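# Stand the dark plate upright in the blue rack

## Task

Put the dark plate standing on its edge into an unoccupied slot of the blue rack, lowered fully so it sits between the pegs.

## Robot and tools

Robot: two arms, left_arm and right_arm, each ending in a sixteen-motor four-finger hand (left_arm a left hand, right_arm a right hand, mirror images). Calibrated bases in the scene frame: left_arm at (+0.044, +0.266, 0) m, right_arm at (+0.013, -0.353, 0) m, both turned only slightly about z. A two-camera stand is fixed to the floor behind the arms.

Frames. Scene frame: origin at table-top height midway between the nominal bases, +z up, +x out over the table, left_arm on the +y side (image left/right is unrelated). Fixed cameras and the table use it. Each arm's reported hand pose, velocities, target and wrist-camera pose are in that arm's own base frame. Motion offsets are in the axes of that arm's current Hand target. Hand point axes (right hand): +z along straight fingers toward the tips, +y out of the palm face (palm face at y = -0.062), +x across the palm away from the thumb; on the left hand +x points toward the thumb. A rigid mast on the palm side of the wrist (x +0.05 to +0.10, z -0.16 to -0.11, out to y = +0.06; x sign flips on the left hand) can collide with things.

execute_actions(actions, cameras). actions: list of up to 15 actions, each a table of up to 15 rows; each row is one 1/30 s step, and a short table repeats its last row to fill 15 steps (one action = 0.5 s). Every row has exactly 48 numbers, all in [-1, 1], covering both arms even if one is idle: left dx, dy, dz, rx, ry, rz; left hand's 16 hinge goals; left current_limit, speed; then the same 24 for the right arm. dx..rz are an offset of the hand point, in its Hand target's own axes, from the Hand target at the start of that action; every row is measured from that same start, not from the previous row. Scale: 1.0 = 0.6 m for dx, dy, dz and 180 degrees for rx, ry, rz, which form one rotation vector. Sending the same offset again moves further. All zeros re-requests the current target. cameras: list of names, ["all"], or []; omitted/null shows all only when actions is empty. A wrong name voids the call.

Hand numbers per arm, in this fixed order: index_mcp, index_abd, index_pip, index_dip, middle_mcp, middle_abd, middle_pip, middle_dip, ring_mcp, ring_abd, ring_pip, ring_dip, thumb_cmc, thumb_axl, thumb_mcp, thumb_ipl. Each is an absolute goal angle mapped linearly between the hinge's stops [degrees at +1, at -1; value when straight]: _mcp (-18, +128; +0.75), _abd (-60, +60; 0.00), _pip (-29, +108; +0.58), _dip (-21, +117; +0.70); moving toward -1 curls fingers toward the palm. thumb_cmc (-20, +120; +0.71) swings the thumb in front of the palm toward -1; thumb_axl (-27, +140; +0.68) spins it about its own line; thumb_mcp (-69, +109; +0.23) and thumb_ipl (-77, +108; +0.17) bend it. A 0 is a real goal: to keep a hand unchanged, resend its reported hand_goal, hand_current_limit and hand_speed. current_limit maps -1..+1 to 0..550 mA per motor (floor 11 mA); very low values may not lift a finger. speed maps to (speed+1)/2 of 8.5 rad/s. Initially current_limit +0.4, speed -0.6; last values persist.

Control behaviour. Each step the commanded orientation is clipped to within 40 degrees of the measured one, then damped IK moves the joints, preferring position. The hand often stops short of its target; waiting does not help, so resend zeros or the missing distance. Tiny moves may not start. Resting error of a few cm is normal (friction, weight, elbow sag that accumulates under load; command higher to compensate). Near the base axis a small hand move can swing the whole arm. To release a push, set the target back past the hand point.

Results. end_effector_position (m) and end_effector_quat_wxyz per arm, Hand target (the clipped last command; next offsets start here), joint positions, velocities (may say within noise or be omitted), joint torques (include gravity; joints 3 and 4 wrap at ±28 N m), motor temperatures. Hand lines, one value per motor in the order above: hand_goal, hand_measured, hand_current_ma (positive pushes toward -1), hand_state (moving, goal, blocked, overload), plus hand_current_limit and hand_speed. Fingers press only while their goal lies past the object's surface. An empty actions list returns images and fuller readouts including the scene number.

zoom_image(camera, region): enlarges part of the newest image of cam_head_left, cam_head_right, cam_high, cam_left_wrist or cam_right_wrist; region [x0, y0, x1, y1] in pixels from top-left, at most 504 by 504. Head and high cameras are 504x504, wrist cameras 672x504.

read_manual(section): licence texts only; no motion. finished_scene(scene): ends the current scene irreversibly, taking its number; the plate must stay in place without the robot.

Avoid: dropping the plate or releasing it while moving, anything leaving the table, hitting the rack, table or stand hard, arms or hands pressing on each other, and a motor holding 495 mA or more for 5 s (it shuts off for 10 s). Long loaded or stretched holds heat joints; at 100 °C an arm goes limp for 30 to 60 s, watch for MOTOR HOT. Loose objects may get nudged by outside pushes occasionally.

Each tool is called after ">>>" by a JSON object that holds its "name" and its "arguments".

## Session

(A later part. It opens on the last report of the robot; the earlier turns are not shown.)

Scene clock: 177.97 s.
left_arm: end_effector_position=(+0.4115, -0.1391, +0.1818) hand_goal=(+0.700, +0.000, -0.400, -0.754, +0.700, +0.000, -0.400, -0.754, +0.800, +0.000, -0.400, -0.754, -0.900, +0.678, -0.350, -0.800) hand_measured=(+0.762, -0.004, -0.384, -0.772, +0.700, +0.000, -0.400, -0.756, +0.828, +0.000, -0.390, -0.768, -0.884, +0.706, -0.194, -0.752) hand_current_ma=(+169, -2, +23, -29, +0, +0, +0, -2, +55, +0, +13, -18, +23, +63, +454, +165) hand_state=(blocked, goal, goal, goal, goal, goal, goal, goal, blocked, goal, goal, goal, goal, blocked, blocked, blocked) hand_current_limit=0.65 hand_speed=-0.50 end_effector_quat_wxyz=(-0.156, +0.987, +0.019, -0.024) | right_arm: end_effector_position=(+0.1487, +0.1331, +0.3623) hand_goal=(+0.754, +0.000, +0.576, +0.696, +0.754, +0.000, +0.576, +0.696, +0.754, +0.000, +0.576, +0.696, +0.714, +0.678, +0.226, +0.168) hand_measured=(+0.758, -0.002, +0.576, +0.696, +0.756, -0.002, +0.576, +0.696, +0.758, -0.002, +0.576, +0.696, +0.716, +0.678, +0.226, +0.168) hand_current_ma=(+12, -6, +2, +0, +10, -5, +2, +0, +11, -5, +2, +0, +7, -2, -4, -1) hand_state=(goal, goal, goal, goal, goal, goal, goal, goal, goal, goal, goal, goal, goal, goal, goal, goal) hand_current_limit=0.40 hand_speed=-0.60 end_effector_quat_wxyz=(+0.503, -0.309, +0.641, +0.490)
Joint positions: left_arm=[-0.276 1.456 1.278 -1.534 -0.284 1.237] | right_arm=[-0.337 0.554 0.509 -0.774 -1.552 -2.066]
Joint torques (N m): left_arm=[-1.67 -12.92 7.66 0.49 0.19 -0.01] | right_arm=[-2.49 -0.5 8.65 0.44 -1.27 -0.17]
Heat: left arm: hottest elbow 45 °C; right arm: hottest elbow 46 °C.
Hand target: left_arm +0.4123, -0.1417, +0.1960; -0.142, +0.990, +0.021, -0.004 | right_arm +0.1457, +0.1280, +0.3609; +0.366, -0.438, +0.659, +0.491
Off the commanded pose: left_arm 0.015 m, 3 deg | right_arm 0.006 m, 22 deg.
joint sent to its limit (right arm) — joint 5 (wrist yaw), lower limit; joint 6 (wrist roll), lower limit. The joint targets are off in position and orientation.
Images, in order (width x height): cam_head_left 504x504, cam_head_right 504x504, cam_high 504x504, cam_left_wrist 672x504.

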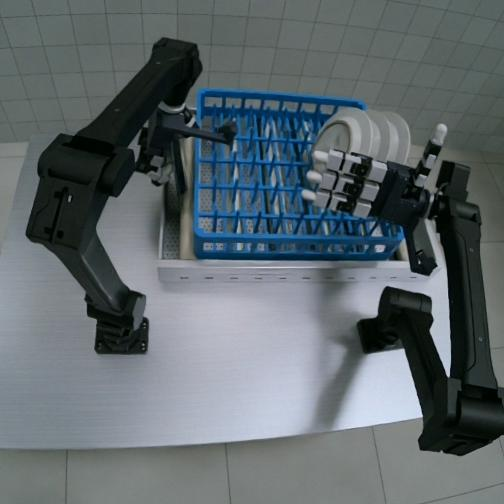

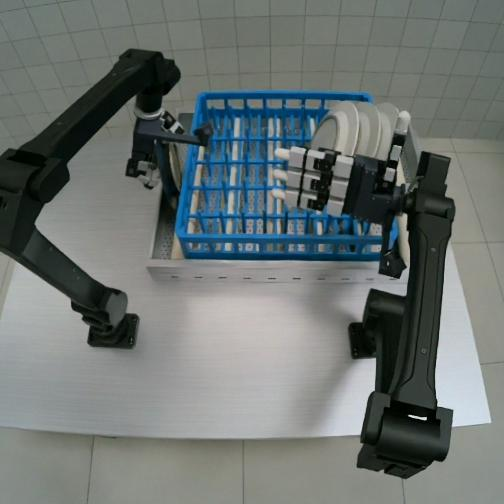

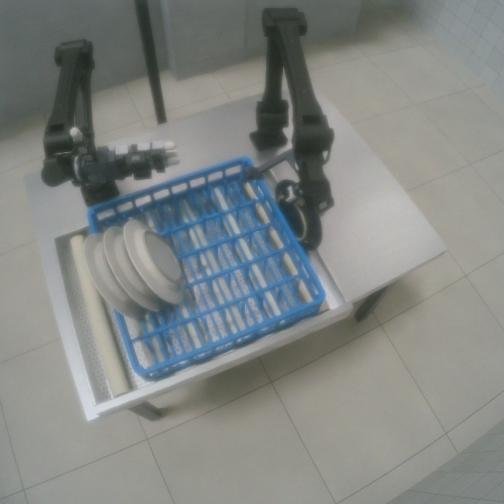

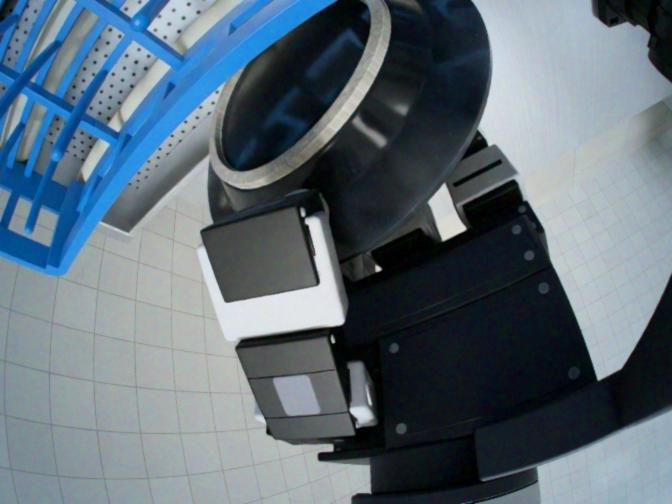

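>>> {"name": "execute_actions", "arguments": {"actions": [[[0,0,0,0,0,0,0.66,0,-0.4,-0.754,0.5,0,-0.4,-0.754,0.7,0,-0.4,-0.754,-0.9,0.678,-0.4,-0.8,0.65,-0.7,0,0,0,0,0,0,0.754,0,0.576,0.696,0.754,0,0.576,0.696,0.754,0,0.576,0.696,0.714,0.678,0.226,0.168,0.4,-0.6]]]}}

>>> {"name": "execute_actions", "arguments": {"actions": [[[0,0,0,0,0,0,0.6,0,-0.4,-0.754,0.35,0,-0.4,-0.754,0.65,0,-0.4,-0.754,-0.9,0.678,-0.4,-0.8,0.65,-0.7,0,0,0,0,0,0,0.754,0,0.576,0.696,0.754,0,0.576,0.696,0.754,0,0.576,0.696,0.714,0.678,0.226,0.168,0.4,-0.6]]], "cameras": ["cam_left_wrist", "cam_high"]}}

>>> {"name": "zoom_image", "arguments": {"camera": "cam_high", "region": [220, 120, 370, 270]}}

Scene clock: 179.23 s.
left_arm: end_effector_position=(+0.4114, -0.1386, +0.1817) hand_goal=(+0.660, +0.000, -0.400, -0.754, +0.500, +0.000, -0.400, -0.754, +0.700, +0.000, -0.400, -0.754, -0.900, +0.678, -0.400, -0.800) hand_measured=(+0.760, -0.006, -0.372, -0.776, +0.648, +0.000, -0.380, -0.768, +0.770, +0.000, -0.382, -0.768, -0.884, +0.712, -0.194, -0.752) hand_current_ma=(+331, -5, +52, -35, +454, +0, +30, -20, +198, +0, +25, -18, +25, +86, +454, +165) hand_state=(blocked, goal, blocked, blocked, blocked, goal, goal, goal, blocked, goal, goal, goal, goal, blocked, blocked, blocked) hand_current_limit=0.65 hand_speed=-0.70 end_effector_quat_wxyz=(-0.157, +0.987, +0.017, -0.024) | right_arm: end_effector_position=(+0.1487, +0.1331, +0.3623) hand_goal=(+0.754, +0.000, +0.576, +0.696, +0.754, +0.000, +0.576, +0.696, +0.754, +0.000, +0.576, +0.696, +0.714, +0.678, +0.226, +0.168) hand_measured=(+0.758, -0.002, +0.576, +0.696, +0.756, -0.002, +0.576, +0.696, +0.758, -0.002, +0.576, +0.696, +0.716, +0.678, +0.226, +0.168) hand_current_ma=(+12, -6, +2, +0, +10, -5, +2, +0, +11, -5, +2, +0, +7, -2, -4, -1) hand_state=(goal, goal, goal, goal, goal, goal, goal, goal, goal, goal, goal, goal, goal, goal, goal, goal) hand_current_limit=0.40 hand_speed=-0.60 end_effector_quat_wxyz=(+0.503, -0.309, +0.641, +0.490)
Joint positions: left_arm=[-0.276 1.456 1.278 -1.534 -0.287 1.24] | right_arm=[-0.337 0.554 0.509 -0.774 -1.552 -2.066]
Joint torques (N m): left_arm=[-1.55 -12.98 7.64 0.49 0.33 -0.04] | right_arm=[-2.02 -0.03 8.72 0.47 -1.29 -0.13]
Heat: left arm: hottest elbow 45 °C; right arm: hottest elbow 46 °C.
Hand target: left_arm +0.4123, -0.1417, +0.1960; -0.142, +0.990, +0.021, -0.004 | right_arm +0.1457, +0.1280, +0.3609; +0.366, -0.438, +0.659, +0.491
Off the commanded pose: left_arm 0.015 m, 3 deg | right_arm 0.006 m, 22 deg.
joint sent to its limit (right arm) — joint 5 (wrist yaw), lower limit; joint 6 (wrist roll), lower limit. The joint targets are off in position and orientation.

Scene clock: 180.03 s.
left_arm: end_effector_position=(+0.4115, -0.1383, +0.1817) hand_goal=(+0.600, +0.000, -0.400, -0.754, +0.350, +0.000, -0.400, -0.754, +0.650, +0.000, -0.400, -0.754, -0.900, +0.678, -0.400, -0.800) hand_measured=(+0.760, -0.006, -0.366, -0.776, +0.626, +0.000, -0.380, -0.770, +0.730, +0.000, -0.380, -0.768, -0.882, +0.716, -0.186, -0.758) hand_current_ma=(+454, -5, +68, -37, +454, +0, +30, -23, +242, +0, +30, -18, +28, +105, +454, +133) hand_state=(blocked, goal, blocked, blocked, blocked, goal, goal, goal, blocked, goal, goal, goal, goal, blocked, blocked, blocked) hand_current_limit=0.65 hand_speed=-0.70 end_effector_quat_wxyz=(-0.158, +0.987, +0.017, -0.024) | right_arm: end_effector_position=(+0.1487, +0.1331, +0.3623) hand_goal=(+0.754, +0.000, +0.576, +0.696, +0.754, +0.000, +0.576, +0.696, +0.754, +0.000, +0.576, +0.696, +0.714, +0.678, +0.226, +0.168) hand_measured=(+0.758, -0.002, +0.576, +0.696, +0.756, -0.002, +0.576, +0.696, +0.758, -0.002, +0.576, +0.696, +0.716, +0.678, +0.226, +0.168) hand_current_ma=(+12, -6, +2, +0, +10, -5, +2, +0, +11, -5, +2, +0, +7, -2, -4, -1) hand_state=(goal, goal, goal, goal, goal, goal, goal, goal, goal, goal, goal, goal, goal, goal, goal, goal) hand_current_limit=0.40 hand_speed=-0.60 end_effector_quat_wxyz=(+0.503, -0.309, +0.641, +0.490)
Joint positions: left_arm=[-0.276 1.456 1.278 -1.534 -0.289 1.24] | right_arm=[-0.337 0.554 0.509 -0.774 -1.552 -2.066]
Joint torques (N m): left_arm=[-1.49 -12.92 7.65 0.49 0.38 -0.04] | right_arm=[-1.67 0.03 8.75 0.53 -1.27 -0.16]
Heat: left arm: hottest elbow 45 °C; right arm: hottest elbow 46 °C.
Hand target: left_arm +0.4123, -0.1417, +0.1960; -0.142, +0.990, +0.021, -0.004 | right_arm +0.1457, +0.1280, +0.3609; +0.366, -0.438, +0.659, +0.491
Off the commanded pose: left_arm 0.015 m, 3 deg | right_arm 0.006 m, 22 deg.
joint sent to its limit (right arm) — joint 5 (wrist yaw), lower limit; joint 6 (wrist roll), lower limit. The joint targets are off in position and orientation.
Images, in order (width x height): cam_high 504x504, cam_left_wrist 672x504.

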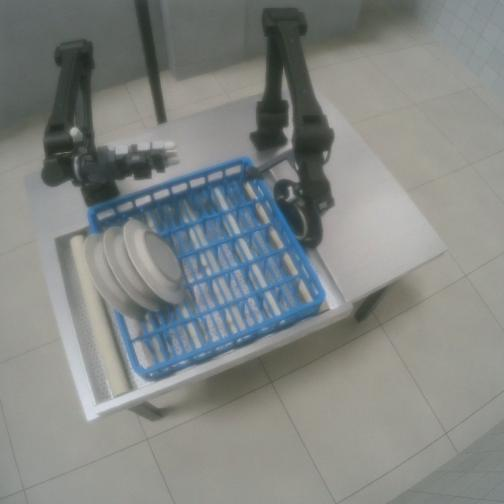

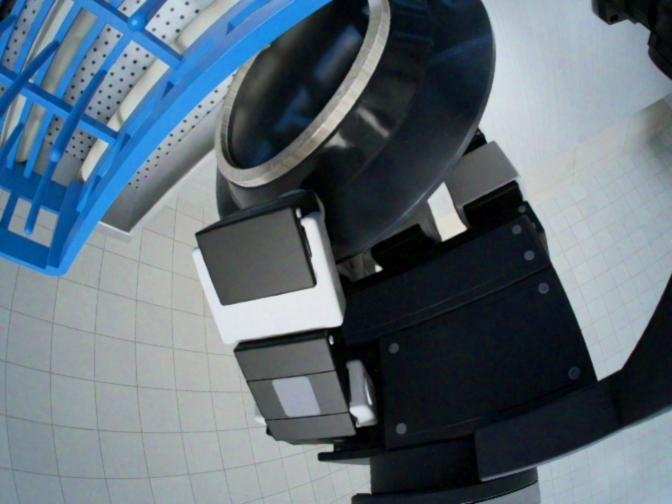

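Scaled by 3.360 from the camera's 504x504 image, which has a finer 720x720 frame.

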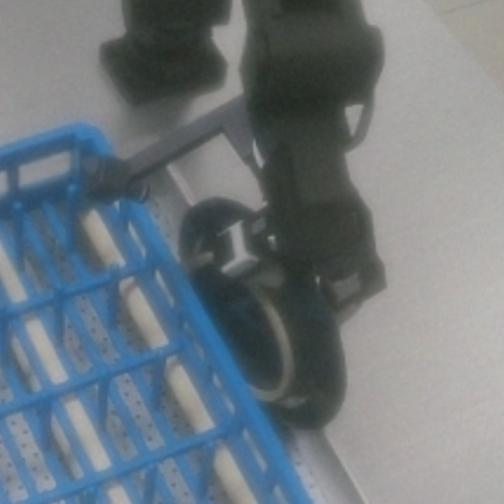

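>>> {"name": "execute_actions", "arguments": {"actions": [[[0,0,-0.05,0,0,0,0.6,0,-0.4,-0.754,0.35,0,-0.4,-0.754,0.6,0,-0.4,-0.754,-0.9,0.678,-0.4,-0.8,0.65,-0.7,0,0,0,0,0,0,0.754,0,0.576,0.696,0.754,0,0.576,0.696,0.754,0,0.576,0.696,0.714,0.678,0.226,0.168,0.4,-0.6]]]}}

>>> {"name": "execute_actions", "arguments": {"actions": [[[0,0,-0.05,0,0,0,0.6,0,-0.4,-0.754,0.35,0,-0.4,-0.754,0.6,0,-0.4,-0.754,-0.9,0.678,-0.4,-0.8,0.65,-0.7,0,0,0,0,0,0,0.754,0,0.576,0.696,0.754,0,0.576,0.696,0.754,0,0.576,0.696,0.714,0.678,0.226,0.168,0.4,-0.6]]], "cameras": ["cam_left_wrist", "cam_high", "cam_head_left", "cam_head_right"]}}

>>> {"name": "zoom_image", "arguments": {"camera": "cam_high", "region": [220, 120, 370, 270]}}

>>> {"name": "zoom_image", "arguments": {"camera": "cam_head_left", "region": [150, 70, 350, 270]}}

>>> {"name": "zoom_image", "arguments": {"camera": "cam_head_right", "region": [150, 70, 350, 270]}}

Scene clock: 182.23 s.
left_arm: end_effector_position=(+0.3993, -0.1349, +0.1848) hand_goal=(+0.600, +0.000, -0.400, -0.754, +0.350, +0.000, -0.400, -0.754, +0.600, +0.000, -0.400, -0.754, -0.900, +0.678, -0.400, -0.800) hand_measured=(+0.752, -0.006, -0.364, -0.776, +0.598, +0.000, -0.380, -0.772, +0.692, +0.000, -0.378, -0.768, -0.880, +0.720, -0.180, -0.768) hand_current_ma=(+454, -5, +71, -37, +454, +0, +30, -27, +292, +0, +36, -20, +31, +116, +454, +89) hand_state=(blocked, goal, blocked, blocked, blocked, goal, goal, goal, blocked, goal, blocked, goal, goal, blocked, blocked, blocked) hand_current_limit=0.65 hand_speed=-0.70 end_effector_quat_wxyz=(-0.163, +0.986, +0.014, -0.041) | right_arm: end_effector_position=(+0.1487, +0.1331, +0.3623) hand_goal=(+0.754, +0.000, +0.576, +0.696, +0.754, +0.000, +0.576, +0.696, +0.754, +0.000, +0.576, +0.696, +0.714, +0.678, +0.226, +0.168) hand_measured=(+0.758, -0.002, +0.576, +0.696, +0.756, -0.002, +0.576, +0.696, +0.758, -0.002, +0.576, +0.696, +0.716, +0.678, +0.226, +0.168) hand_current_ma=(+12, -6, +2, +0, +10, -5, +2, +0, +11, -5, +2, +0, +7, -2, -4, -1) hand_state=(goal, goal, goal, goal, goal, goal, goal, goal, goal, goal, goal, goal, goal, goal, goal, goal) hand_current_limit=0.40 hand_speed=-0.60 end_effector_quat_wxyz=(+0.503, -0.309, +0.641, +0.490)
Joint positions: left_arm=[-0.276 1.447 1.278 -1.58 -0.289 1.24] | right_arm=[-0.337 0.554 0.509 -0.774 -1.552 -2.066]
Joint torques (N m): left_arm=[-2.96 -12.63 12.45 -0.47 0.54 -0.2] | right_arm=[-2.08 -0.44 8.81 0.55 -1.27 -0.14]
Heat: left arm: hottest elbow 46 °C; right arm: hottest elbow 46 °C.
Hand target: left_arm +0.4127, -0.1501, +0.2248; -0.142, +0.990, +0.021, -0.004 | right_arm +0.1457, +0.1280, +0.3609; +0.366, -0.438, +0.659, +0.491
Off the commanded pose: left_arm 0.045 m, 5 deg | right_arm 0.006 m, 22 deg.
joint sent to its limit (right arm) — joint 5 (wrist yaw), lower limit; joint 6 (wrist roll), lower limit. The joint targets are off in position and orientation.

Scene clock: 183.23 s.
left_arm: end_effector_position=(+0.3954, -0.1420, +0.2141) hand_goal=(+0.600, +0.000, -0.400, -0.754, +0.350, +0.000, -0.400, -0.754, +0.600, +0.000, -0.400, -0.754, -0.900, +0.678, -0.400, -0.800) hand_measured=(+0.752, -0.004, -0.364, -0.776, +0.560, -0.002, -0.380, -0.776, +0.638, +0.000, -0.378, -0.764, -0.880, +0.720, -0.180, -0.776) hand_current_ma=(+454, -2, +74, -35, +454, +0, +30, -34, +86, +0, +36, -10, +31, +118, +454, +63) hand_state=(blocked, goal, blocked, blocked, blocked, goal, goal, blocked, blocked, goal, blocked, goal, goal, blocked, blocked, blocked) hand_current_limit=0.65 hand_speed=-0.70 end_effector_quat_wxyz=(-0.164, +0.985, +0.015, -0.047) | right_arm: end_effector_position=(+0.1487, +0.1331, +0.3623) hand_goal=(+0.754, +0.000, +0.576, +0.696, +0.754, +0.000, +0.576, +0.696, +0.754, +0.000, +0.576, +0.696, +0.714, +0.678, +0.226, +0.168) hand_measured=(+0.758, -0.002, +0.576, +0.696, +0.756, -0.002, +0.576, +0.696, +0.758, -0.002, +0.576, +0.696, +0.716, +0.678, +0.226, +0.168) hand_current_ma=(+12, -6, +2, +0, +10, -5, +2, +0, +11, -5, +2, +0, +7, -2, -4, -1) hand_state=(goal, goal, goal, goal, goal, goal, goal, goal, goal, goal, goal, goal, goal, goal, goal, goal) hand_current_limit=0.40 hand_speed=-0.60 end_effector_quat_wxyz=(+0.503, -0.309, +0.641, +0.490)
Joint positions: left_arm=[-0.295 1.442 1.35 -1.676 -0.284 1.217] | right_arm=[-0.337 0.554 0.509 -0.774 -1.552 -2.066]
Joint torques (N m): left_arm=[-2.96 -11.75 13.15 -0.27 0.42 -0.18] | right_arm=[-2.2 -0.32 8.44 0.49 -1.27 -0.15]
Heat: left arm: hottest elbow 46 °C; right arm: hottest elbow 46 °C.
Hand target: left_arm +0.4132, -0.1586, +0.2537; -0.142, +0.990, +0.021, -0.004 | right_arm +0.1457, +0.1280, +0.3609; +0.366, -0.438, +0.659, +0.491
Off the commanded pose: left_arm 0.046 m, 6 deg | right_arm 0.006 m, 22 deg.
joint sent to its limit (right arm) — joint 5 (wrist yaw), lower limit; joint 6 (wrist roll), lower limit. The joint targets are off in position and orientation.
Images, in order (width x height): cam_head_left 504x504, cam_head_right 504x504, cam_high 504x504, cam_left_wrist 672x504.

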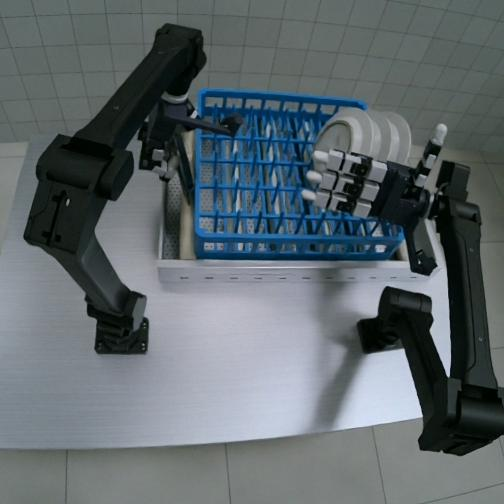

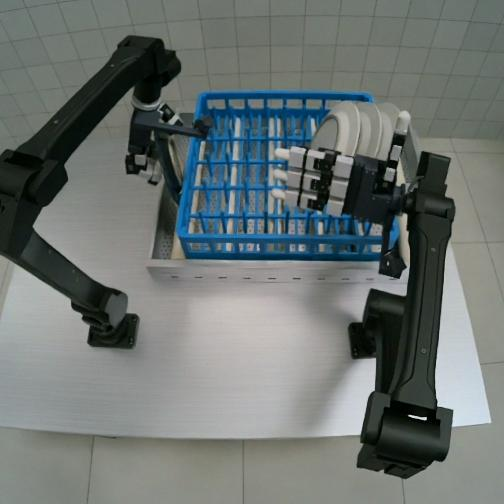

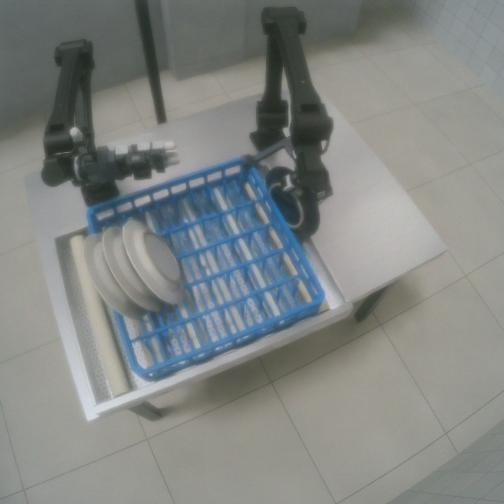

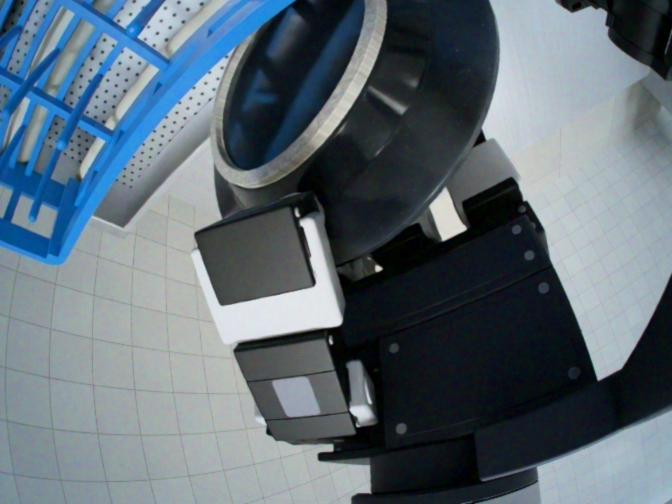

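Scaled by 3.360 from the camera's 504x504 image, which has a finer 720x720 frame.

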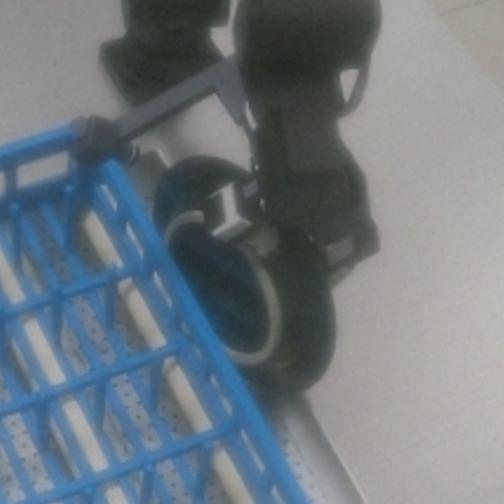

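Scaled by 2.520 from the camera's 504x504 image, which has a finer 720x720 frame.

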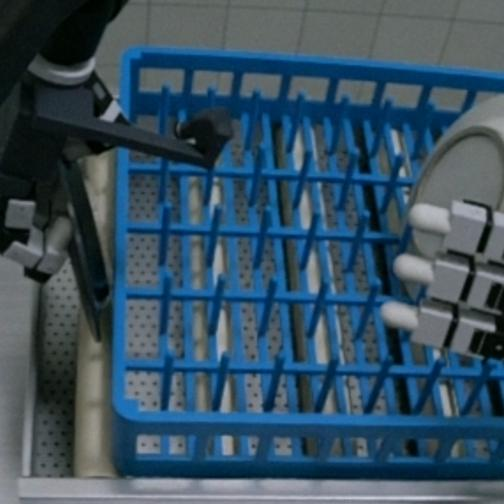

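Scaled by 2.520 from the camera's 504x504 image, which has a finer 720x720 frame.

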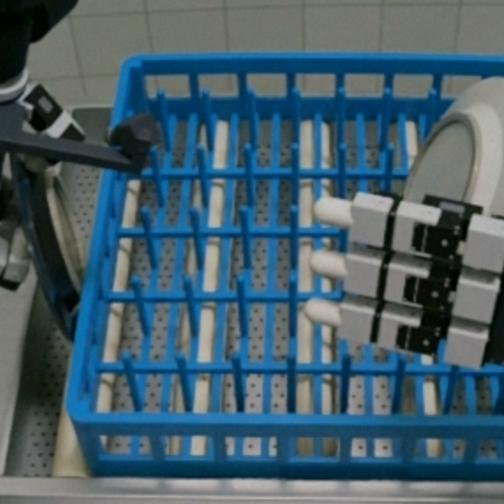

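>>> {"name": "execute_actions", "arguments": {"actions": [[[0,-0.035,-0.004,-0.015,0.02,0.02,0.6,0,-0.4,-0.754,0.35,0,-0.4,-0.754,0.6,0,-0.4,-0.754,-0.9,0.678,-0.4,-0.8,0.65,-0.7,0,0,0,0,0,0,0.754,0,0.576,0.696,0.754,0,0.576,0.696,0.754,0,0.576,0.696,0.714,0.678,0.226,0.168,0.4,-0.6]]]}}

>>> {"name": "execute_actions", "arguments": {"actions": [[[0,-0.02,-0.02,-0.015,0.025,0.03,0.6,0,-0.4,-0.754,0.35,0,-0.4,-0.754,0.6,0,-0.4,-0.754,-0.9,0.678,-0.4,-0.8,0.65,-0.7,0,0,0,0,0,0,0.754,0,0.576,0.696,0.754,0,0.576,0.696,0.754,0,0.576,0.696,0.714,0.678,0.226,0.168,0.4,-0.6]]], "cameras": ["cam_left_wrist", "cam_high", "cam_head_left", "cam_head_right"]}}

>>> {"name": "zoom_image", "arguments": {"camera": "cam_head_left", "region": [120, 50, 320, 250]}}

Scene clock: 185.70 s.
left_arm: end_effector_position=(+0.3999, -0.1351, +0.2337) hand_goal=(+0.600, +0.000, -0.400, -0.754, +0.350, +0.000, -0.400, -0.754, +0.600, +0.000, -0.400, -0.754, -0.900, +0.678, -0.400, -0.800) hand_measured=(+0.716, -0.004, -0.362, -0.770, +0.534, -0.002, -0.380, -0.776, +0.630, +0.000, -0.378, -0.758, -0.880, +0.720, -0.180, -0.778) hand_current_ma=(+409, -2, +75, -22, +454, +0, +31, -34, +62, +0, +36, -3, +30, +118, +454, +56) hand_state=(blocked, goal, blocked, goal, blocked, goal, goal, blocked, blocked, goal, blocked, goal, goal, blocked, blocked, blocked) hand_current_limit=0.65 hand_speed=-0.70 end_effector_quat_wxyz=(-0.136, +0.990, -0.017, -0.014) | right_arm: end_effector_position=(+0.1487, +0.1331, +0.3623) hand_goal=(+0.754, +0.000, +0.576, +0.696, +0.754, +0.000, +0.576, +0.696, +0.754, +0.000, +0.576, +0.696, +0.714, +0.678, +0.226, +0.168) hand_measured=(+0.758, -0.002, +0.576, +0.696, +0.756, -0.002, +0.576, +0.696, +0.758, -0.002, +0.576, +0.696, +0.716, +0.678, +0.226, +0.168) hand_current_ma=(+12, -6, +2, +0, +10, -5, +2, +0, +11, -5, +2, +0, +7, -2, -4, -1) hand_state=(goal, goal, goal, goal, goal, goal, goal, goal, goal, goal, goal, goal, goal, goal, goal, goal) hand_current_limit=0.40 hand_speed=-0.60 end_effector_quat_wxyz=(+0.503, -0.309, +0.641, +0.490)
Joint positions: left_arm=[-0.253 1.395 1.35 -1.619 -0.259 1.341] | right_arm=[-0.337 0.554 0.509 -0.774 -1.552 -2.066]
Joint torques (N m): left_arm=[-1.14 -11.81 10.85 0.62 0.31 0] | right_arm=[-2.26 0.26 8.75 0.69 -1.28 -0.18]
Heat: left arm: hottest elbow 46 °C; right arm: hottest elbow 46 °C.
Hand target: left_arm +0.4123, -0.1391, +0.2620; -0.119, +0.993, -0.014, +0.024 | right_arm +0.1457, +0.1280, +0.3609; +0.366, -0.438, +0.659, +0.491
Off the commanded pose: left_arm 0.031 m, 5 deg | right_arm 0.006 m, 22 deg.
joint sent to its limit (right arm) — joint 5 (wrist yaw), lower limit; joint 6 (wrist roll), lower limit. The joint targets are off in position and orientation.

Scene clock: 187.13 s.
left_arm: end_effector_position=(+0.4025, -0.1288, +0.2511) hand_goal=(+0.600, +0.000, -0.400, -0.754, +0.350, +0.000, -0.400, -0.754, +0.600, +0.000, -0.400, -0.754, -0.900, +0.678, -0.400, -0.800) hand_measured=(+0.712, -0.004, -0.362, -0.770, +0.526, -0.002, -0.378, -0.776, +0.620, +0.000, -0.382, -0.756, -0.880, +0.720, -0.180, -0.778) hand_current_ma=(+386, -2, +77, -22, +454, +0, +35, -34, +35, +0, +28, -2, +30, +118, +454, +56) hand_state=(blocked, goal, blocked, goal, blocked, goal, blocked, blocked, blocked, goal, goal, goal, goal, blocked, blocked, blocked) hand_current_limit=0.65 hand_speed=-0.70 end_effector_quat_wxyz=(-0.109, +0.991, -0.072, +0.020) | right_arm: end_effector_position=(+0.1487, +0.1331, +0.3623) hand_goal=(+0.754, +0.000, +0.576, +0.696, +0.754, +0.000, +0.576, +0.696, +0.754, +0.000, +0.576, +0.696, +0.714, +0.678, +0.226, +0.168) hand_measured=(+0.758, -0.002, +0.576, +0.696, +0.756, -0.002, +0.576, +0.696, +0.758, -0.002, +0.576, +0.696, +0.716, +0.678, +0.226, +0.168) hand_current_ma=(+12, -6, +2, +0, +10, -5, +2, +0, +11, -5, +2, +0, +7, -2, -4, -1) hand_state=(goal, goal, goal, goal, goal, goal, goal, goal, goal, goal, goal, goal, goal, goal, goal, goal) hand_current_limit=0.40 hand_speed=-0.60 end_effector_quat_wxyz=(+0.503, -0.309, +0.641, +0.490)
Joint positions: left_arm=[-0.206 1.357 1.35 -1.553 -0.221 1.511] | right_arm=[-0.337 0.554 0.509 -0.774 -1.552 -2.066]
Joint torques (N m): left_arm=[-1.03 -11.63 10.25 0.92 0.33 -0.02] | right_arm=[-1.85 0.03 8.69 0.61 -1.32 -0.12]
Heat: left arm: hottest elbow 46 °C; right arm: hottest elbow 46 °C.
Hand target: left_arm +0.4120, -0.1302, +0.2764; -0.096, +0.992, -0.066, +0.057 | right_arm +0.1457, +0.1280, +0.3609; +0.366, -0.438, +0.659, +0.491
Off the commanded pose: left_arm 0.027 m, 4 deg | right_arm 0.006 m, 22 deg.
joint sent to its limit (right arm) — joint 5 (wrist yaw), lower limit; joint 6 (wrist roll), lower limit. The joint targets are off in position and orientation.
Images, in order (width x height): cam_head_left 504x504, cam_head_right 504x504, cam_high 504x504, cam_left_wrist 672x504.

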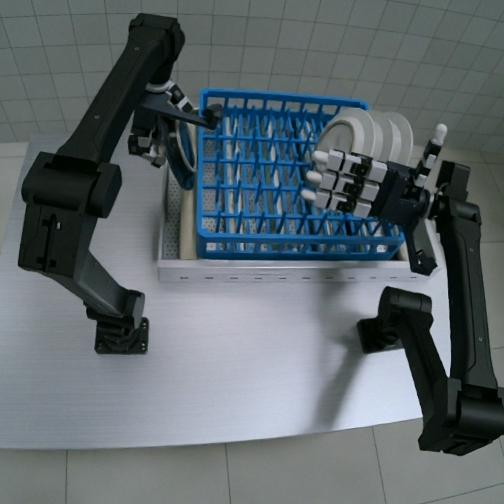

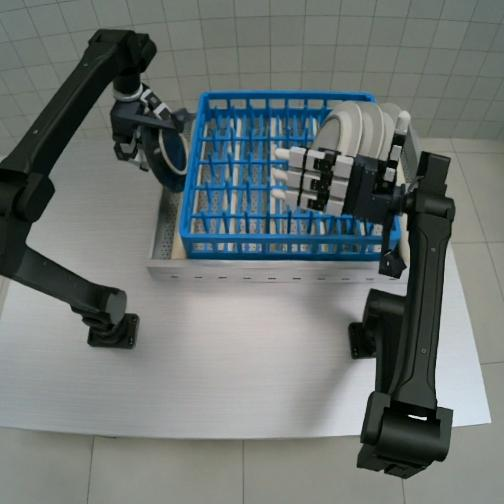

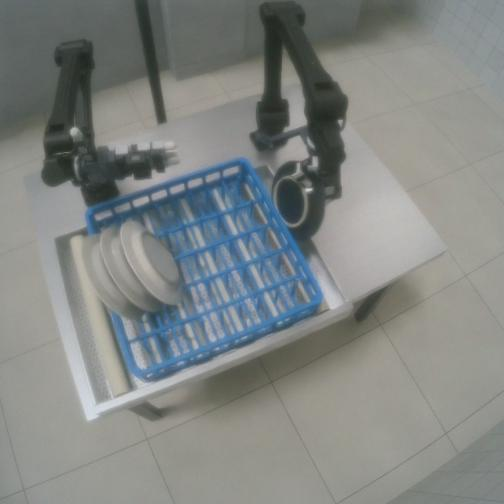

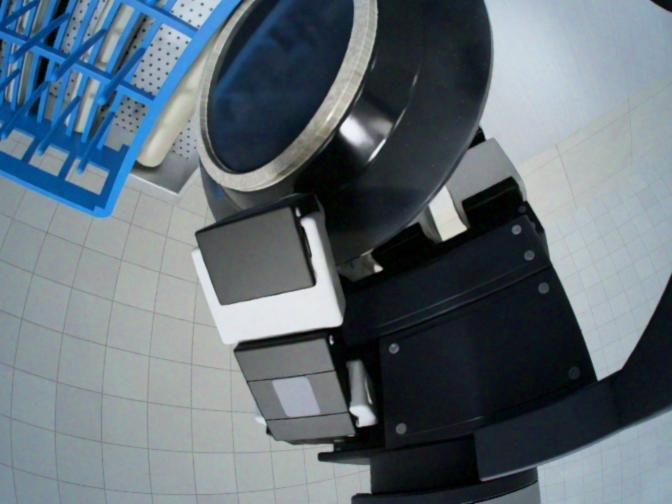

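Scaled by 2.520 from the camera's 504x504 image, which has a finer 720x720 frame.

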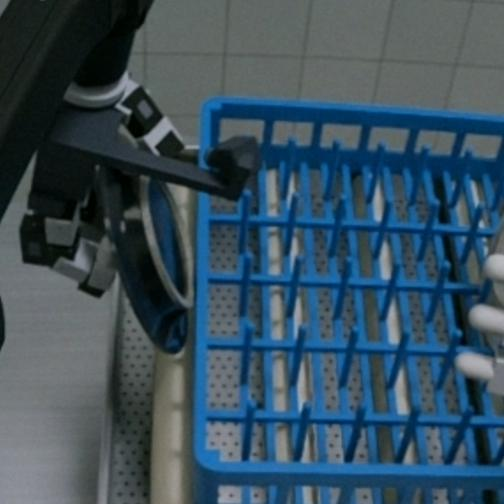

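>>> {"name": "execute_actions", "arguments": {"actions": [[[0,0,-0.05,0,0.0278,0.0222,0.6,0,-0.4,-0.754,0.35,0,-0.4,-0.754,0.6,0,-0.4,-0.754,-0.9,0.678,-0.4,-0.8,0.65,-0.7,0,0,0,0,0,0,0.754,0,0.576,0.696,0.754,0,0.576,0.696,0.754,0,0.576,0.696,0.714,0.678,0.226,0.168,0.4,-0.6]]], "cameras": ["cam_head_left","cam_head_right","cam_high"]}}

Scene clock: 189.77 s.
left_arm: end_effector_position=(+0.3933, -0.1290, +0.2692) hand_goal=(+0.600, +0.000, -0.400, -0.754, +0.350, +0.000, -0.400, -0.754, +0.600, +0.000, -0.400, -0.754, -0.900, +0.678, -0.400, -0.800) hand_measured=(+0.710, -0.004, -0.362, -0.768, +0.520, -0.002, -0.378, -0.776, +0.616, +0.000, -0.386, -0.756, -0.882, +0.720, -0.180, -0.778) hand_current_ma=(+375, -2, +77, -19, +454, +0, +37, -34, +23, +0, +19, -1, +28, +117, +454, +56) hand_state=(blocked, goal, blocked, goal, blocked, goal, blocked, blocked, goal, goal, goal, goal, goal, blocked, blocked, blocked) hand_current_limit=0.65 hand_speed=-0.70 end_effector_quat_wxyz=(-0.106, +0.988, -0.107, +0.046) | right_arm: end_effector_position=(+0.1487, +0.1331, +0.3623) hand_goal=(+0.754, +0.000, +0.576, +0.696, +0.754, +0.000, +0.576, +0.696, +0.754, +0.000, +0.576, +0.696, +0.714, +0.678, +0.226, +0.168) hand_measured=(+0.758, -0.002, +0.576, +0.696, +0.756, -0.002, +0.576, +0.696, +0.758, -0.002, +0.576, +0.696, +0.716, +0.678, +0.226, +0.168) hand_current_ma=(+12, -6, +2, +0, +10, -5, +2, +0, +11, -5, +2, +0, +7, -2, -4, -1) hand_state=(goal, goal, goal, goal, goal, goal, goal, goal, goal, goal, goal, goal, goal, goal, goal, goal) hand_current_limit=0.40 hand_speed=-0.60 end_effector_quat_wxyz=(+0.503, -0.309, +0.641, +0.490)
Joint positions: left_arm=[-0.206 1.31 1.35 -1.539 -0.219 1.59] | right_arm=[-0.337 0.554 0.509 -0.774 -1.552 -2.066]
Joint torques (N m): left_arm=[-1.85 -10.81 12.31 1.11 0.23 -0.04] | right_arm=[-2.08 -0.62 8.65 0.47 -1.35 -0.12]
Heat: left arm: hottest elbow 46 °C; right arm: hottest elbow 46 °C.
Hand target: left_arm +0.4083, -0.1357, +0.3057; -0.094, +0.985, -0.105, +0.096 | right_arm +0.1457, +0.1280, +0.3609; +0.366, -0.438, +0.659, +0.491
Off the commanded pose: left_arm 0.040 m, 6 deg | right_arm 0.006 m, 22 deg.
joint sent to its limit (right arm) — joint 5 (wrist yaw), lower limit; joint 6 (wrist roll), lower limit. The joint targets are off in position and orientation.
Images, in order (width x height): cam_head_left 504x504, cam_head_right 504x504, cam_high 504x504.

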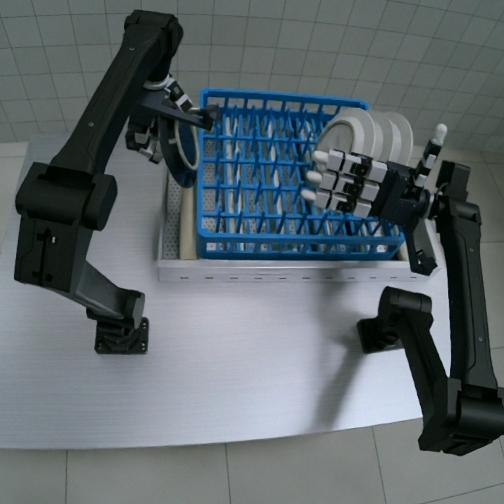

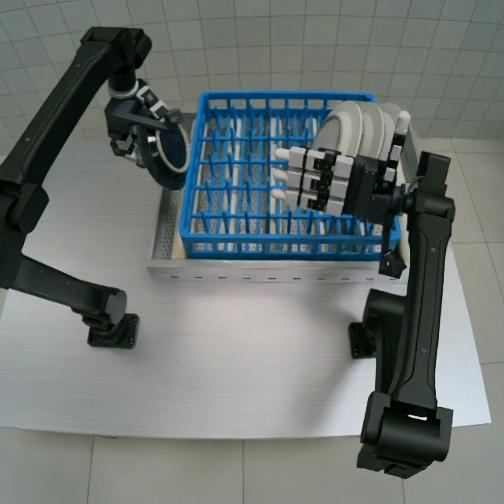

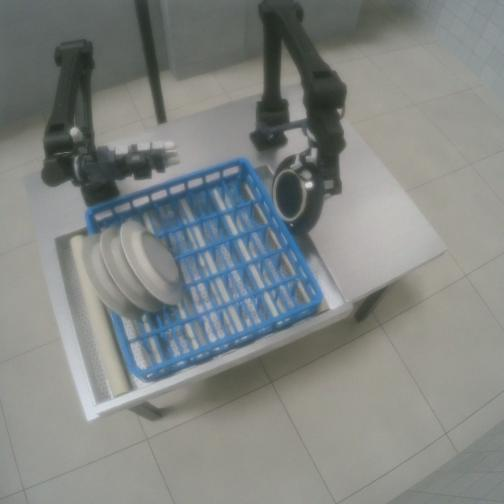

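>>> {"name": "zoom_image", "arguments": {"camera": "cam_head_left", "region": [120, 60, 270, 210]}}

>>> {"name": "zoom_image", "arguments": {"camera": "cam_high", "region": [230, 90, 380, 240]}}

Scaled by 3.360 from the camera's 504x504 image, which has a finer 720x720 frame.

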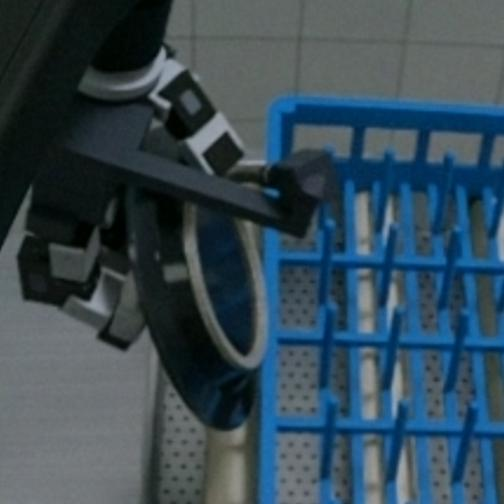

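Scaled by 3.360 from the camera's 504x504 image, which has a finer 720x720 frame.

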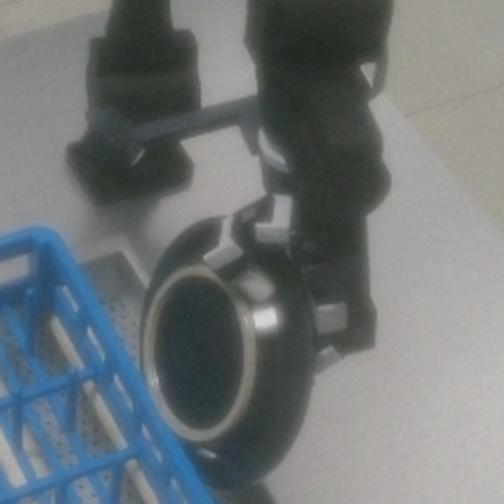

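>>> {"name": "execute_actions", "arguments": {"actions": [[[0,-0.01,-0.06,0.055,0.0,0.0,0.6,0,-0.4,-0.754,0.35,0,-0.4,-0.754,0.6,0,-0.4,-0.754,-0.9,0.678,-0.4,-0.8,0.65,-0.7,0,0,0,0,0,0,0.754,0,0.576,0.696,0.754,0,0.576,0.696,0.754,0,0.576,0.696,0.714,0.678,0.226,0.168,0.4,-0.6]],[[0,-0.01,-0.05,0.055,0.0,0.0,0.6,0,-0.4,-0.754,0.35,0,-0.4,-0.754,0.6,0,-0.4,-0.754,-0.9,0.678,-0.4,-0.8,0.65,-0.7,0,0,0,0,0,0,0.754,0,0.576,0.696,0.754,0,0.576,0.696,0.754,0,0.576,0.696,0.714,0.678,0.226,0.168,0.4,-0.6]]], "cameras": ["cam_head_left","cam_high"]}}

>>> {"name": "zoom_image", "arguments": {"camera": "cam_head_left", "region": [120, 40, 270, 190]}}

Scene clock: 194.33 s.
left_arm: end_effector_position=(+0.3845, -0.1352, +0.3248) hand_goal=(+0.600, +0.000, -0.400, -0.754, +0.350, +0.000, -0.400, -0.754, +0.600, +0.000, -0.400, -0.754, -0.900, +0.678, -0.400, -0.800) hand_measured=(+0.664, +0.000, -0.362, -0.758, +0.456, -0.004, -0.370, -0.788, +0.600, +0.000, -0.398, -0.756, -0.882, +0.718, -0.216, -0.800) hand_current_ma=(+174, +0, +79, -3, +353, -3, +58, -69, +0, +0, +2, -2, +26, +109, +454, +0) hand_state=(blocked, goal, blocked, goal, blocked, goal, blocked, blocked, goal, goal, goal, goal, goal, blocked, blocked, goal) hand_current_limit=0.65 hand_speed=-0.70 end_effector_quat_wxyz=(-0.255, +0.954, -0.122, +0.096) | right_arm: end_effector_position=(+0.1487, +0.1331, +0.3623) hand_goal=(+0.754, +0.000, +0.576, +0.696, +0.754, +0.000, +0.576, +0.696, +0.754, +0.000, +0.576, +0.696, +0.714, +0.678, +0.226, +0.168) hand_measured=(+0.758, -0.002, +0.576, +0.696, +0.756, -0.002, +0.576, +0.696, +0.758, -0.002, +0.576, +0.696, +0.716, +0.678, +0.226, +0.168) hand_current_ma=(+12, -6, +2, +0, +10, -5, +2, +0, +11, -5, +2, +0, +7, -2, -4, -1) hand_state=(goal, goal, goal, goal, goal, goal, goal, goal, goal, goal, goal, goal, goal, goal, goal, goal) hand_current_limit=0.40 hand_speed=-0.60 end_effector_quat_wxyz=(+0.503, -0.309, +0.641, +0.490)
Joint positions: left_arm=[-0.388 1.295 1.489 -1.705 -0.549 1.453] | right_arm=[-0.337 0.554 0.509 -0.774 -1.552 -2.066]
Joint torques (N m): left_arm=[-2.2 -10.4 13.74 0.27 -0.76 -0.32] | right_arm=[-2.37 -0.44 8.75 0.4 -1.27 -0.17]
Heat: left arm: hottest elbow 46 °C; right arm: hottest elbow 46 °C.
Hand target: left_arm +0.3956, -0.1402, +0.3711; -0.263, +0.954, -0.087, +0.113 | right_arm +0.1457, +0.1280, +0.3609; +0.366, -0.438, +0.659, +0.491
Off the commanded pose: left_arm 0.048 m, 5 deg | right_arm 0.006 m, 22 deg.
joint sent to its limit (left arm) — joint 4 (wrist pitch), lower limit. The joint targets are off in position and orientation.
joint sent to its limit (right arm) — joint 5 (wrist yaw), lower limit; joint 6 (wrist roll), lower limit. The joint targets are off in position and orientation.
Images, in order (width x height): cam_head_left 504x504, cam_high 504x504.

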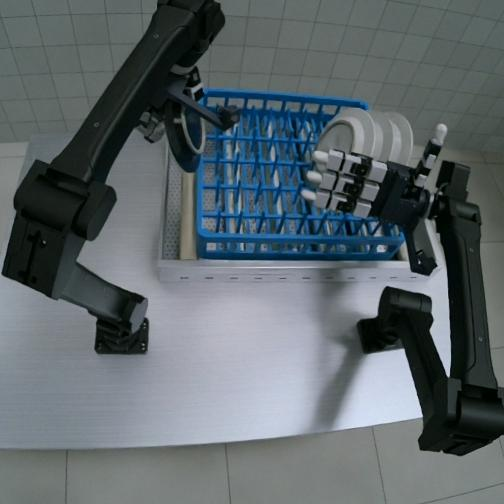

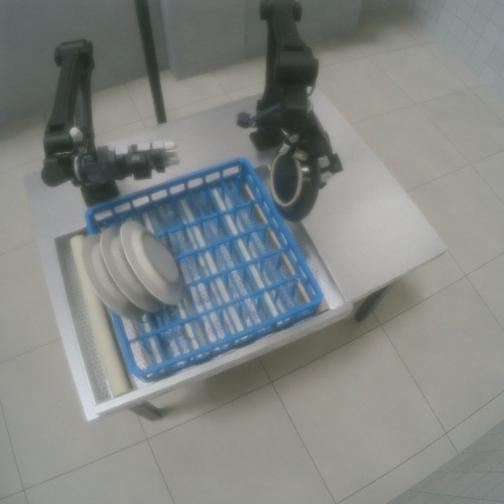

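Scaled by 3.360 from the camera's 504x504 image, which has a finer 720x720 frame.

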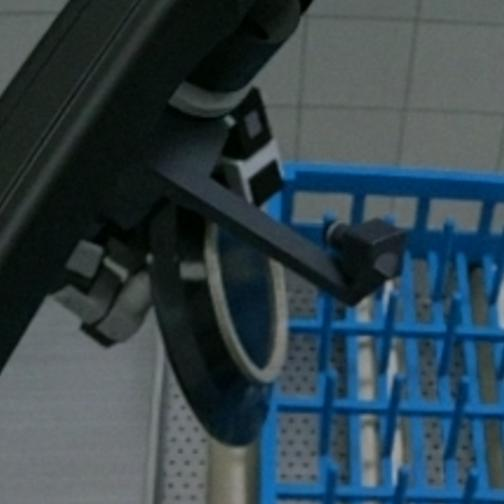

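>>> {"name": "zoom_image", "arguments": {"camera": "cam_high", "region": [220, 90, 350, 220]}}

>>> {"name": "execute_actions", "arguments": {"actions": [], "cameras": ["cam_left_wrist"]}}

Scaled by 3.877 from the camera's 504x504 image, which has a finer 720x720 frame.

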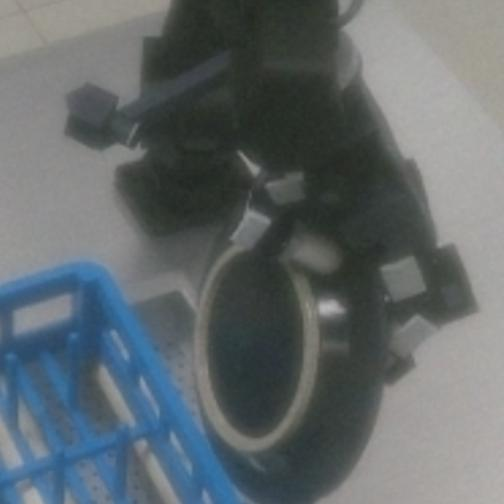

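Scene clock: 194.67 s.
left_arm: end_effector_position=(+0.3845, -0.1352, +0.3248) hand_goal=(+0.600, +0.000, -0.400, -0.754, +0.350, +0.000, -0.400, -0.754, +0.600, +0.000, -0.400, -0.754, -0.900, +0.678, -0.400, -0.800) hand_measured=(+0.664, +0.000, -0.362, -0.758, +0.456, -0.004, -0.370, -0.788, +0.600, +0.000, -0.398, -0.756, -0.882, +0.718, -0.216, -0.800) hand_current_ma=(+174, +0, +79, -3, +353, -3, +58, -69, +0, +0, +2, -2, +26, +109, +454, +0) hand_state=(blocked, goal, blocked, goal, blocked, goal, blocked, blocked, goal, goal, goal, goal, goal, blocked, blocked, goal) hand_current_limit=0.65 hand_speed=-0.70 end_effector_quat_wxyz=(-0.255, +0.954, -0.122, +0.096) | right_arm: end_effector_position=(+0.1487, +0.1331, +0.3623) hand_goal=(+0.754, +0.000, +0.576, +0.696, +0.754, +0.000, +0.576, +0.696, +0.754, +0.000, +0.576, +0.696, +0.714, +0.678, +0.226, +0.168) hand_measured=(+0.758, -0.002, +0.576, +0.696, +0.756, -0.002, +0.576, +0.696, +0.758, -0.002, +0.576, +0.696, +0.716, +0.678, +0.226, +0.168) hand_current_ma=(+12, -6, +2, +0, +10, -5, +2, +0, +11, -5, +2, +0, +7, -2, -4, -1) hand_state=(goal, goal, goal, goal, goal, goal, goal, goal, goal, goal, goal, goal, goal, goal, goal, goal) hand_current_limit=0.40 hand_speed=-0.60 end_effector_quat_wxyz=(+0.503, -0.309, +0.641, +0.490)
Joint positions: left_arm=[-0.388 1.295 1.489 -1.705 -0.549 1.453] | right_arm=[-0.337 0.554 0.509 -0.774 -1.552 -2.066]
Joint velocities: within noise
Joint torques (N m): left_arm=[-2.2 -10.29 13.72 0.24 -0.76 -0.32] | right_arm=[-2.55 -0.26 8.47 0.38 -1.26 -0.17]
Motor temperatures (°C): left_arm=[31 39 46 30 33 31] | right_arm=[34 31 46 30 33 30]
Heat: left arm: hottest elbow 46 °C; right arm: hottest elbow 46 °C.
Hand target: left_arm +0.3956, -0.1402, +0.3711; -0.263, +0.954, -0.087, +0.113 | right_arm +0.1457, +0.1280, +0.3609; +0.366, -0.438, +0.659, +0.491
Off the commanded pose: left_arm 0.048 m, 5 deg | right_arm 0.006 m, 22 deg.
Images, in order (width x height): cam_left_wrist 672x504.

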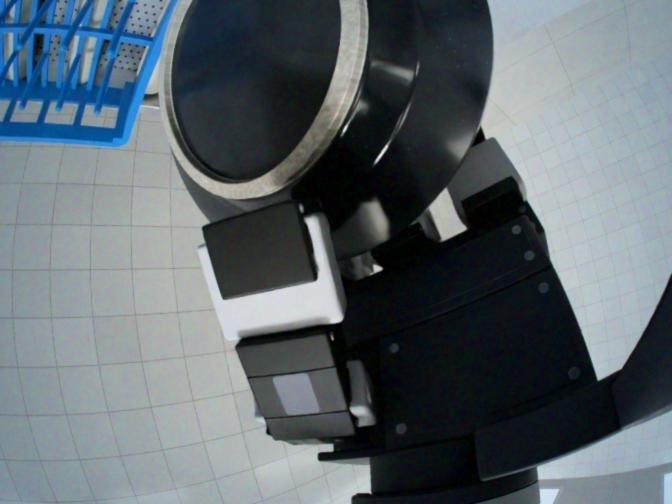

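>>> {"name": "execute_actions", "arguments": {"actions": [[[0,0,-0.02,0.0,0.055,0.0,0.55,0,-0.4,-0.754,0.35,0,-0.4,-0.754,0.52,0,-0.4,-0.754,-0.9,0.678,-0.4,-0.8,0.65,-0.7,0,0,0,0,0,0,0.754,0,0.576,0.696,0.754,0,0.576,0.696,0.754,0,0.576,0.696,0.714,0.678,0.226,0.168,0.4,-0.6]],[[0,0,-0.03,0.0,0.055,0.0,0.55,0,-0.4,-0.754,0.35,0,-0.4,-0.754,0.52,0,-0.4,-0.754,-0.9,0.678,-0.4,-0.8,0.65,-0.7,0,0,0,0,0,0,0.754,0,0.576,0.696,0.754,0,0.576,0.696,0.754,0,0.576,0.696,0.714,0.678,0.226,0.168,0.4,-0.6]]], "cameras": ["cam_head_left","cam_high","cam_left_wrist"]}}

>>> {"name": "zoom_image", "arguments": {"camera": "cam_head_left", "region": [120, 40, 270, 190]}}

>>> {"name": "zoom_image", "arguments": {"camera": "cam_high", "region": [220, 90, 350, 220]}}

Scene clock: 198.17 s.
left_arm: end_effector_position=(+0.3802, -0.1498, +0.3818) hand_goal=(+0.550, +0.000, -0.400, -0.754, +0.350, +0.000, -0.400, -0.754, +0.520, +0.000, -0.400, -0.754, -0.900, +0.678, -0.400, -0.800) hand_measured=(+0.644, +0.000, -0.352, -0.752, +0.450, -0.004, -0.378, -0.788, +0.522, +0.000, -0.396, -0.756, -0.882, +0.718, -0.216, -0.804) hand_current_ma=(+298, +0, +107, +1, +327, -3, +35, -69, +1, +0, +3, -1, +26, +111, +454, -4) hand_state=(blocked, goal, blocked, goal, blocked, goal, blocked, blocked, goal, goal, goal, goal, goal, blocked, blocked, goal) hand_current_limit=0.65 hand_speed=-0.70 end_effector_quat_wxyz=(-0.252, +0.925, -0.143, +0.247) | right_arm: end_effector_position=(+0.1487, +0.1331, +0.3623) hand_goal=(+0.754, +0.000, +0.576, +0.696, +0.754, +0.000, +0.576, +0.696, +0.754, +0.000, +0.576, +0.696, +0.714, +0.678, +0.226, +0.168) hand_measured=(+0.758, -0.002, +0.576, +0.696, +0.756, -0.002, +0.576, +0.696, +0.758, -0.002, +0.576, +0.696, +0.716, +0.678, +0.226, +0.168) hand_current_ma=(+12, -6, +2, +0, +10, -5, +2, +0, +11, -5, +2, +0, +7, -2, -4, -1) hand_state=(goal, goal, goal, goal, goal, goal, goal, goal, goal, goal, goal, goal, goal, goal, goal, goal) hand_current_limit=0.40 hand_speed=-0.60 end_effector_quat_wxyz=(+0.503, -0.309, +0.641, +0.490)
Joint positions: left_arm=[-0.457 1.132 1.44 -1.499 -0.628 1.545] | right_arm=[-0.337 0.554 0.509 -0.774 -1.552 -2.066]
Joint torques (N m): left_arm=[-2.26 -7.77 8.72 2.18 -0.76 -0.26] | right_arm=[-2.08 -0.15 8.58 0.51 -1.31 -0.16]
Heat: left arm: hottest elbow 46 °C; right arm: hottest elbow 46 °C.
Hand target: left_arm +0.3849, -0.1539, +0.3955; -0.244, +0.921, -0.131, +0.275 | right_arm +0.1457, +0.1280, +0.3609; +0.366, -0.438, +0.659, +0.491
Off the commanded pose: left_arm 0.015 m, 4 deg | right_arm 0.006 m, 22 deg.
joint sent to its limit (right arm) — joint 5 (wrist yaw), lower limit; joint 6 (wrist roll), lower limit. The joint targets are off in position and orientation.
Images, in order (width x height): cam_head_left 504x504, cam_high 504x504, cam_left_wrist 672x504.

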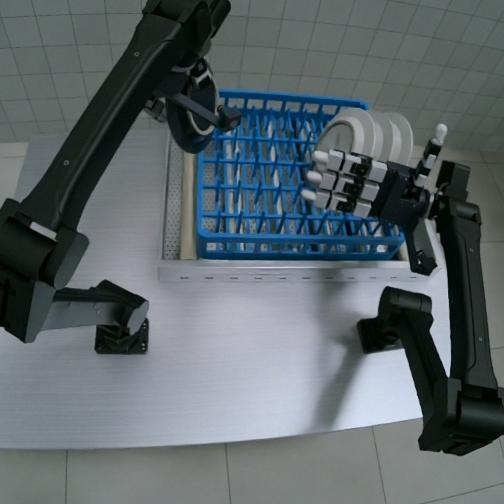

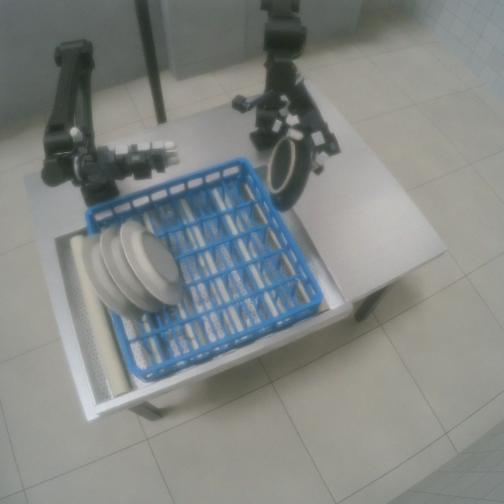

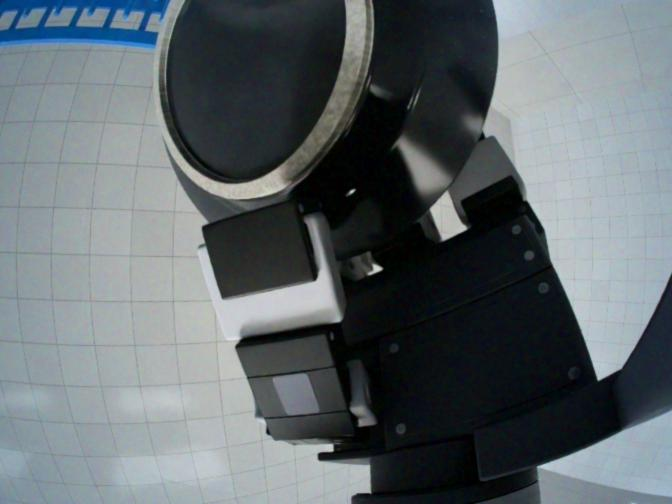

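Scaled by 3.360 from the camera's 504x504 image, which has a finer 720x720 frame.

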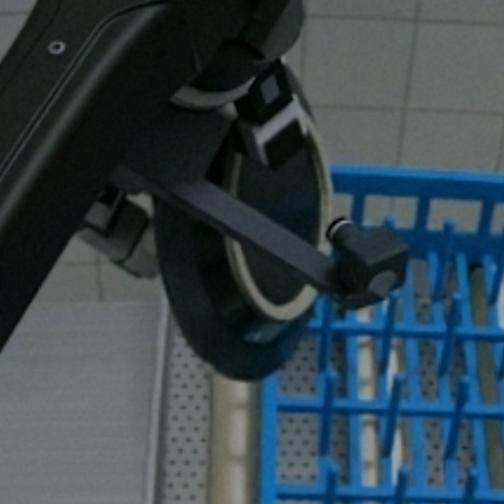

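Scaled by 3.877 from the camera's 504x504 image, which has a finer 720x720 frame.

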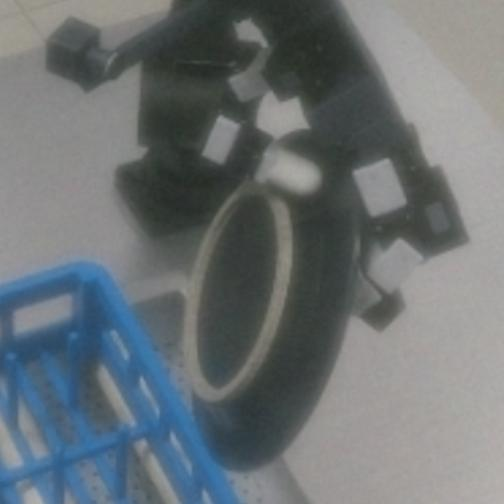

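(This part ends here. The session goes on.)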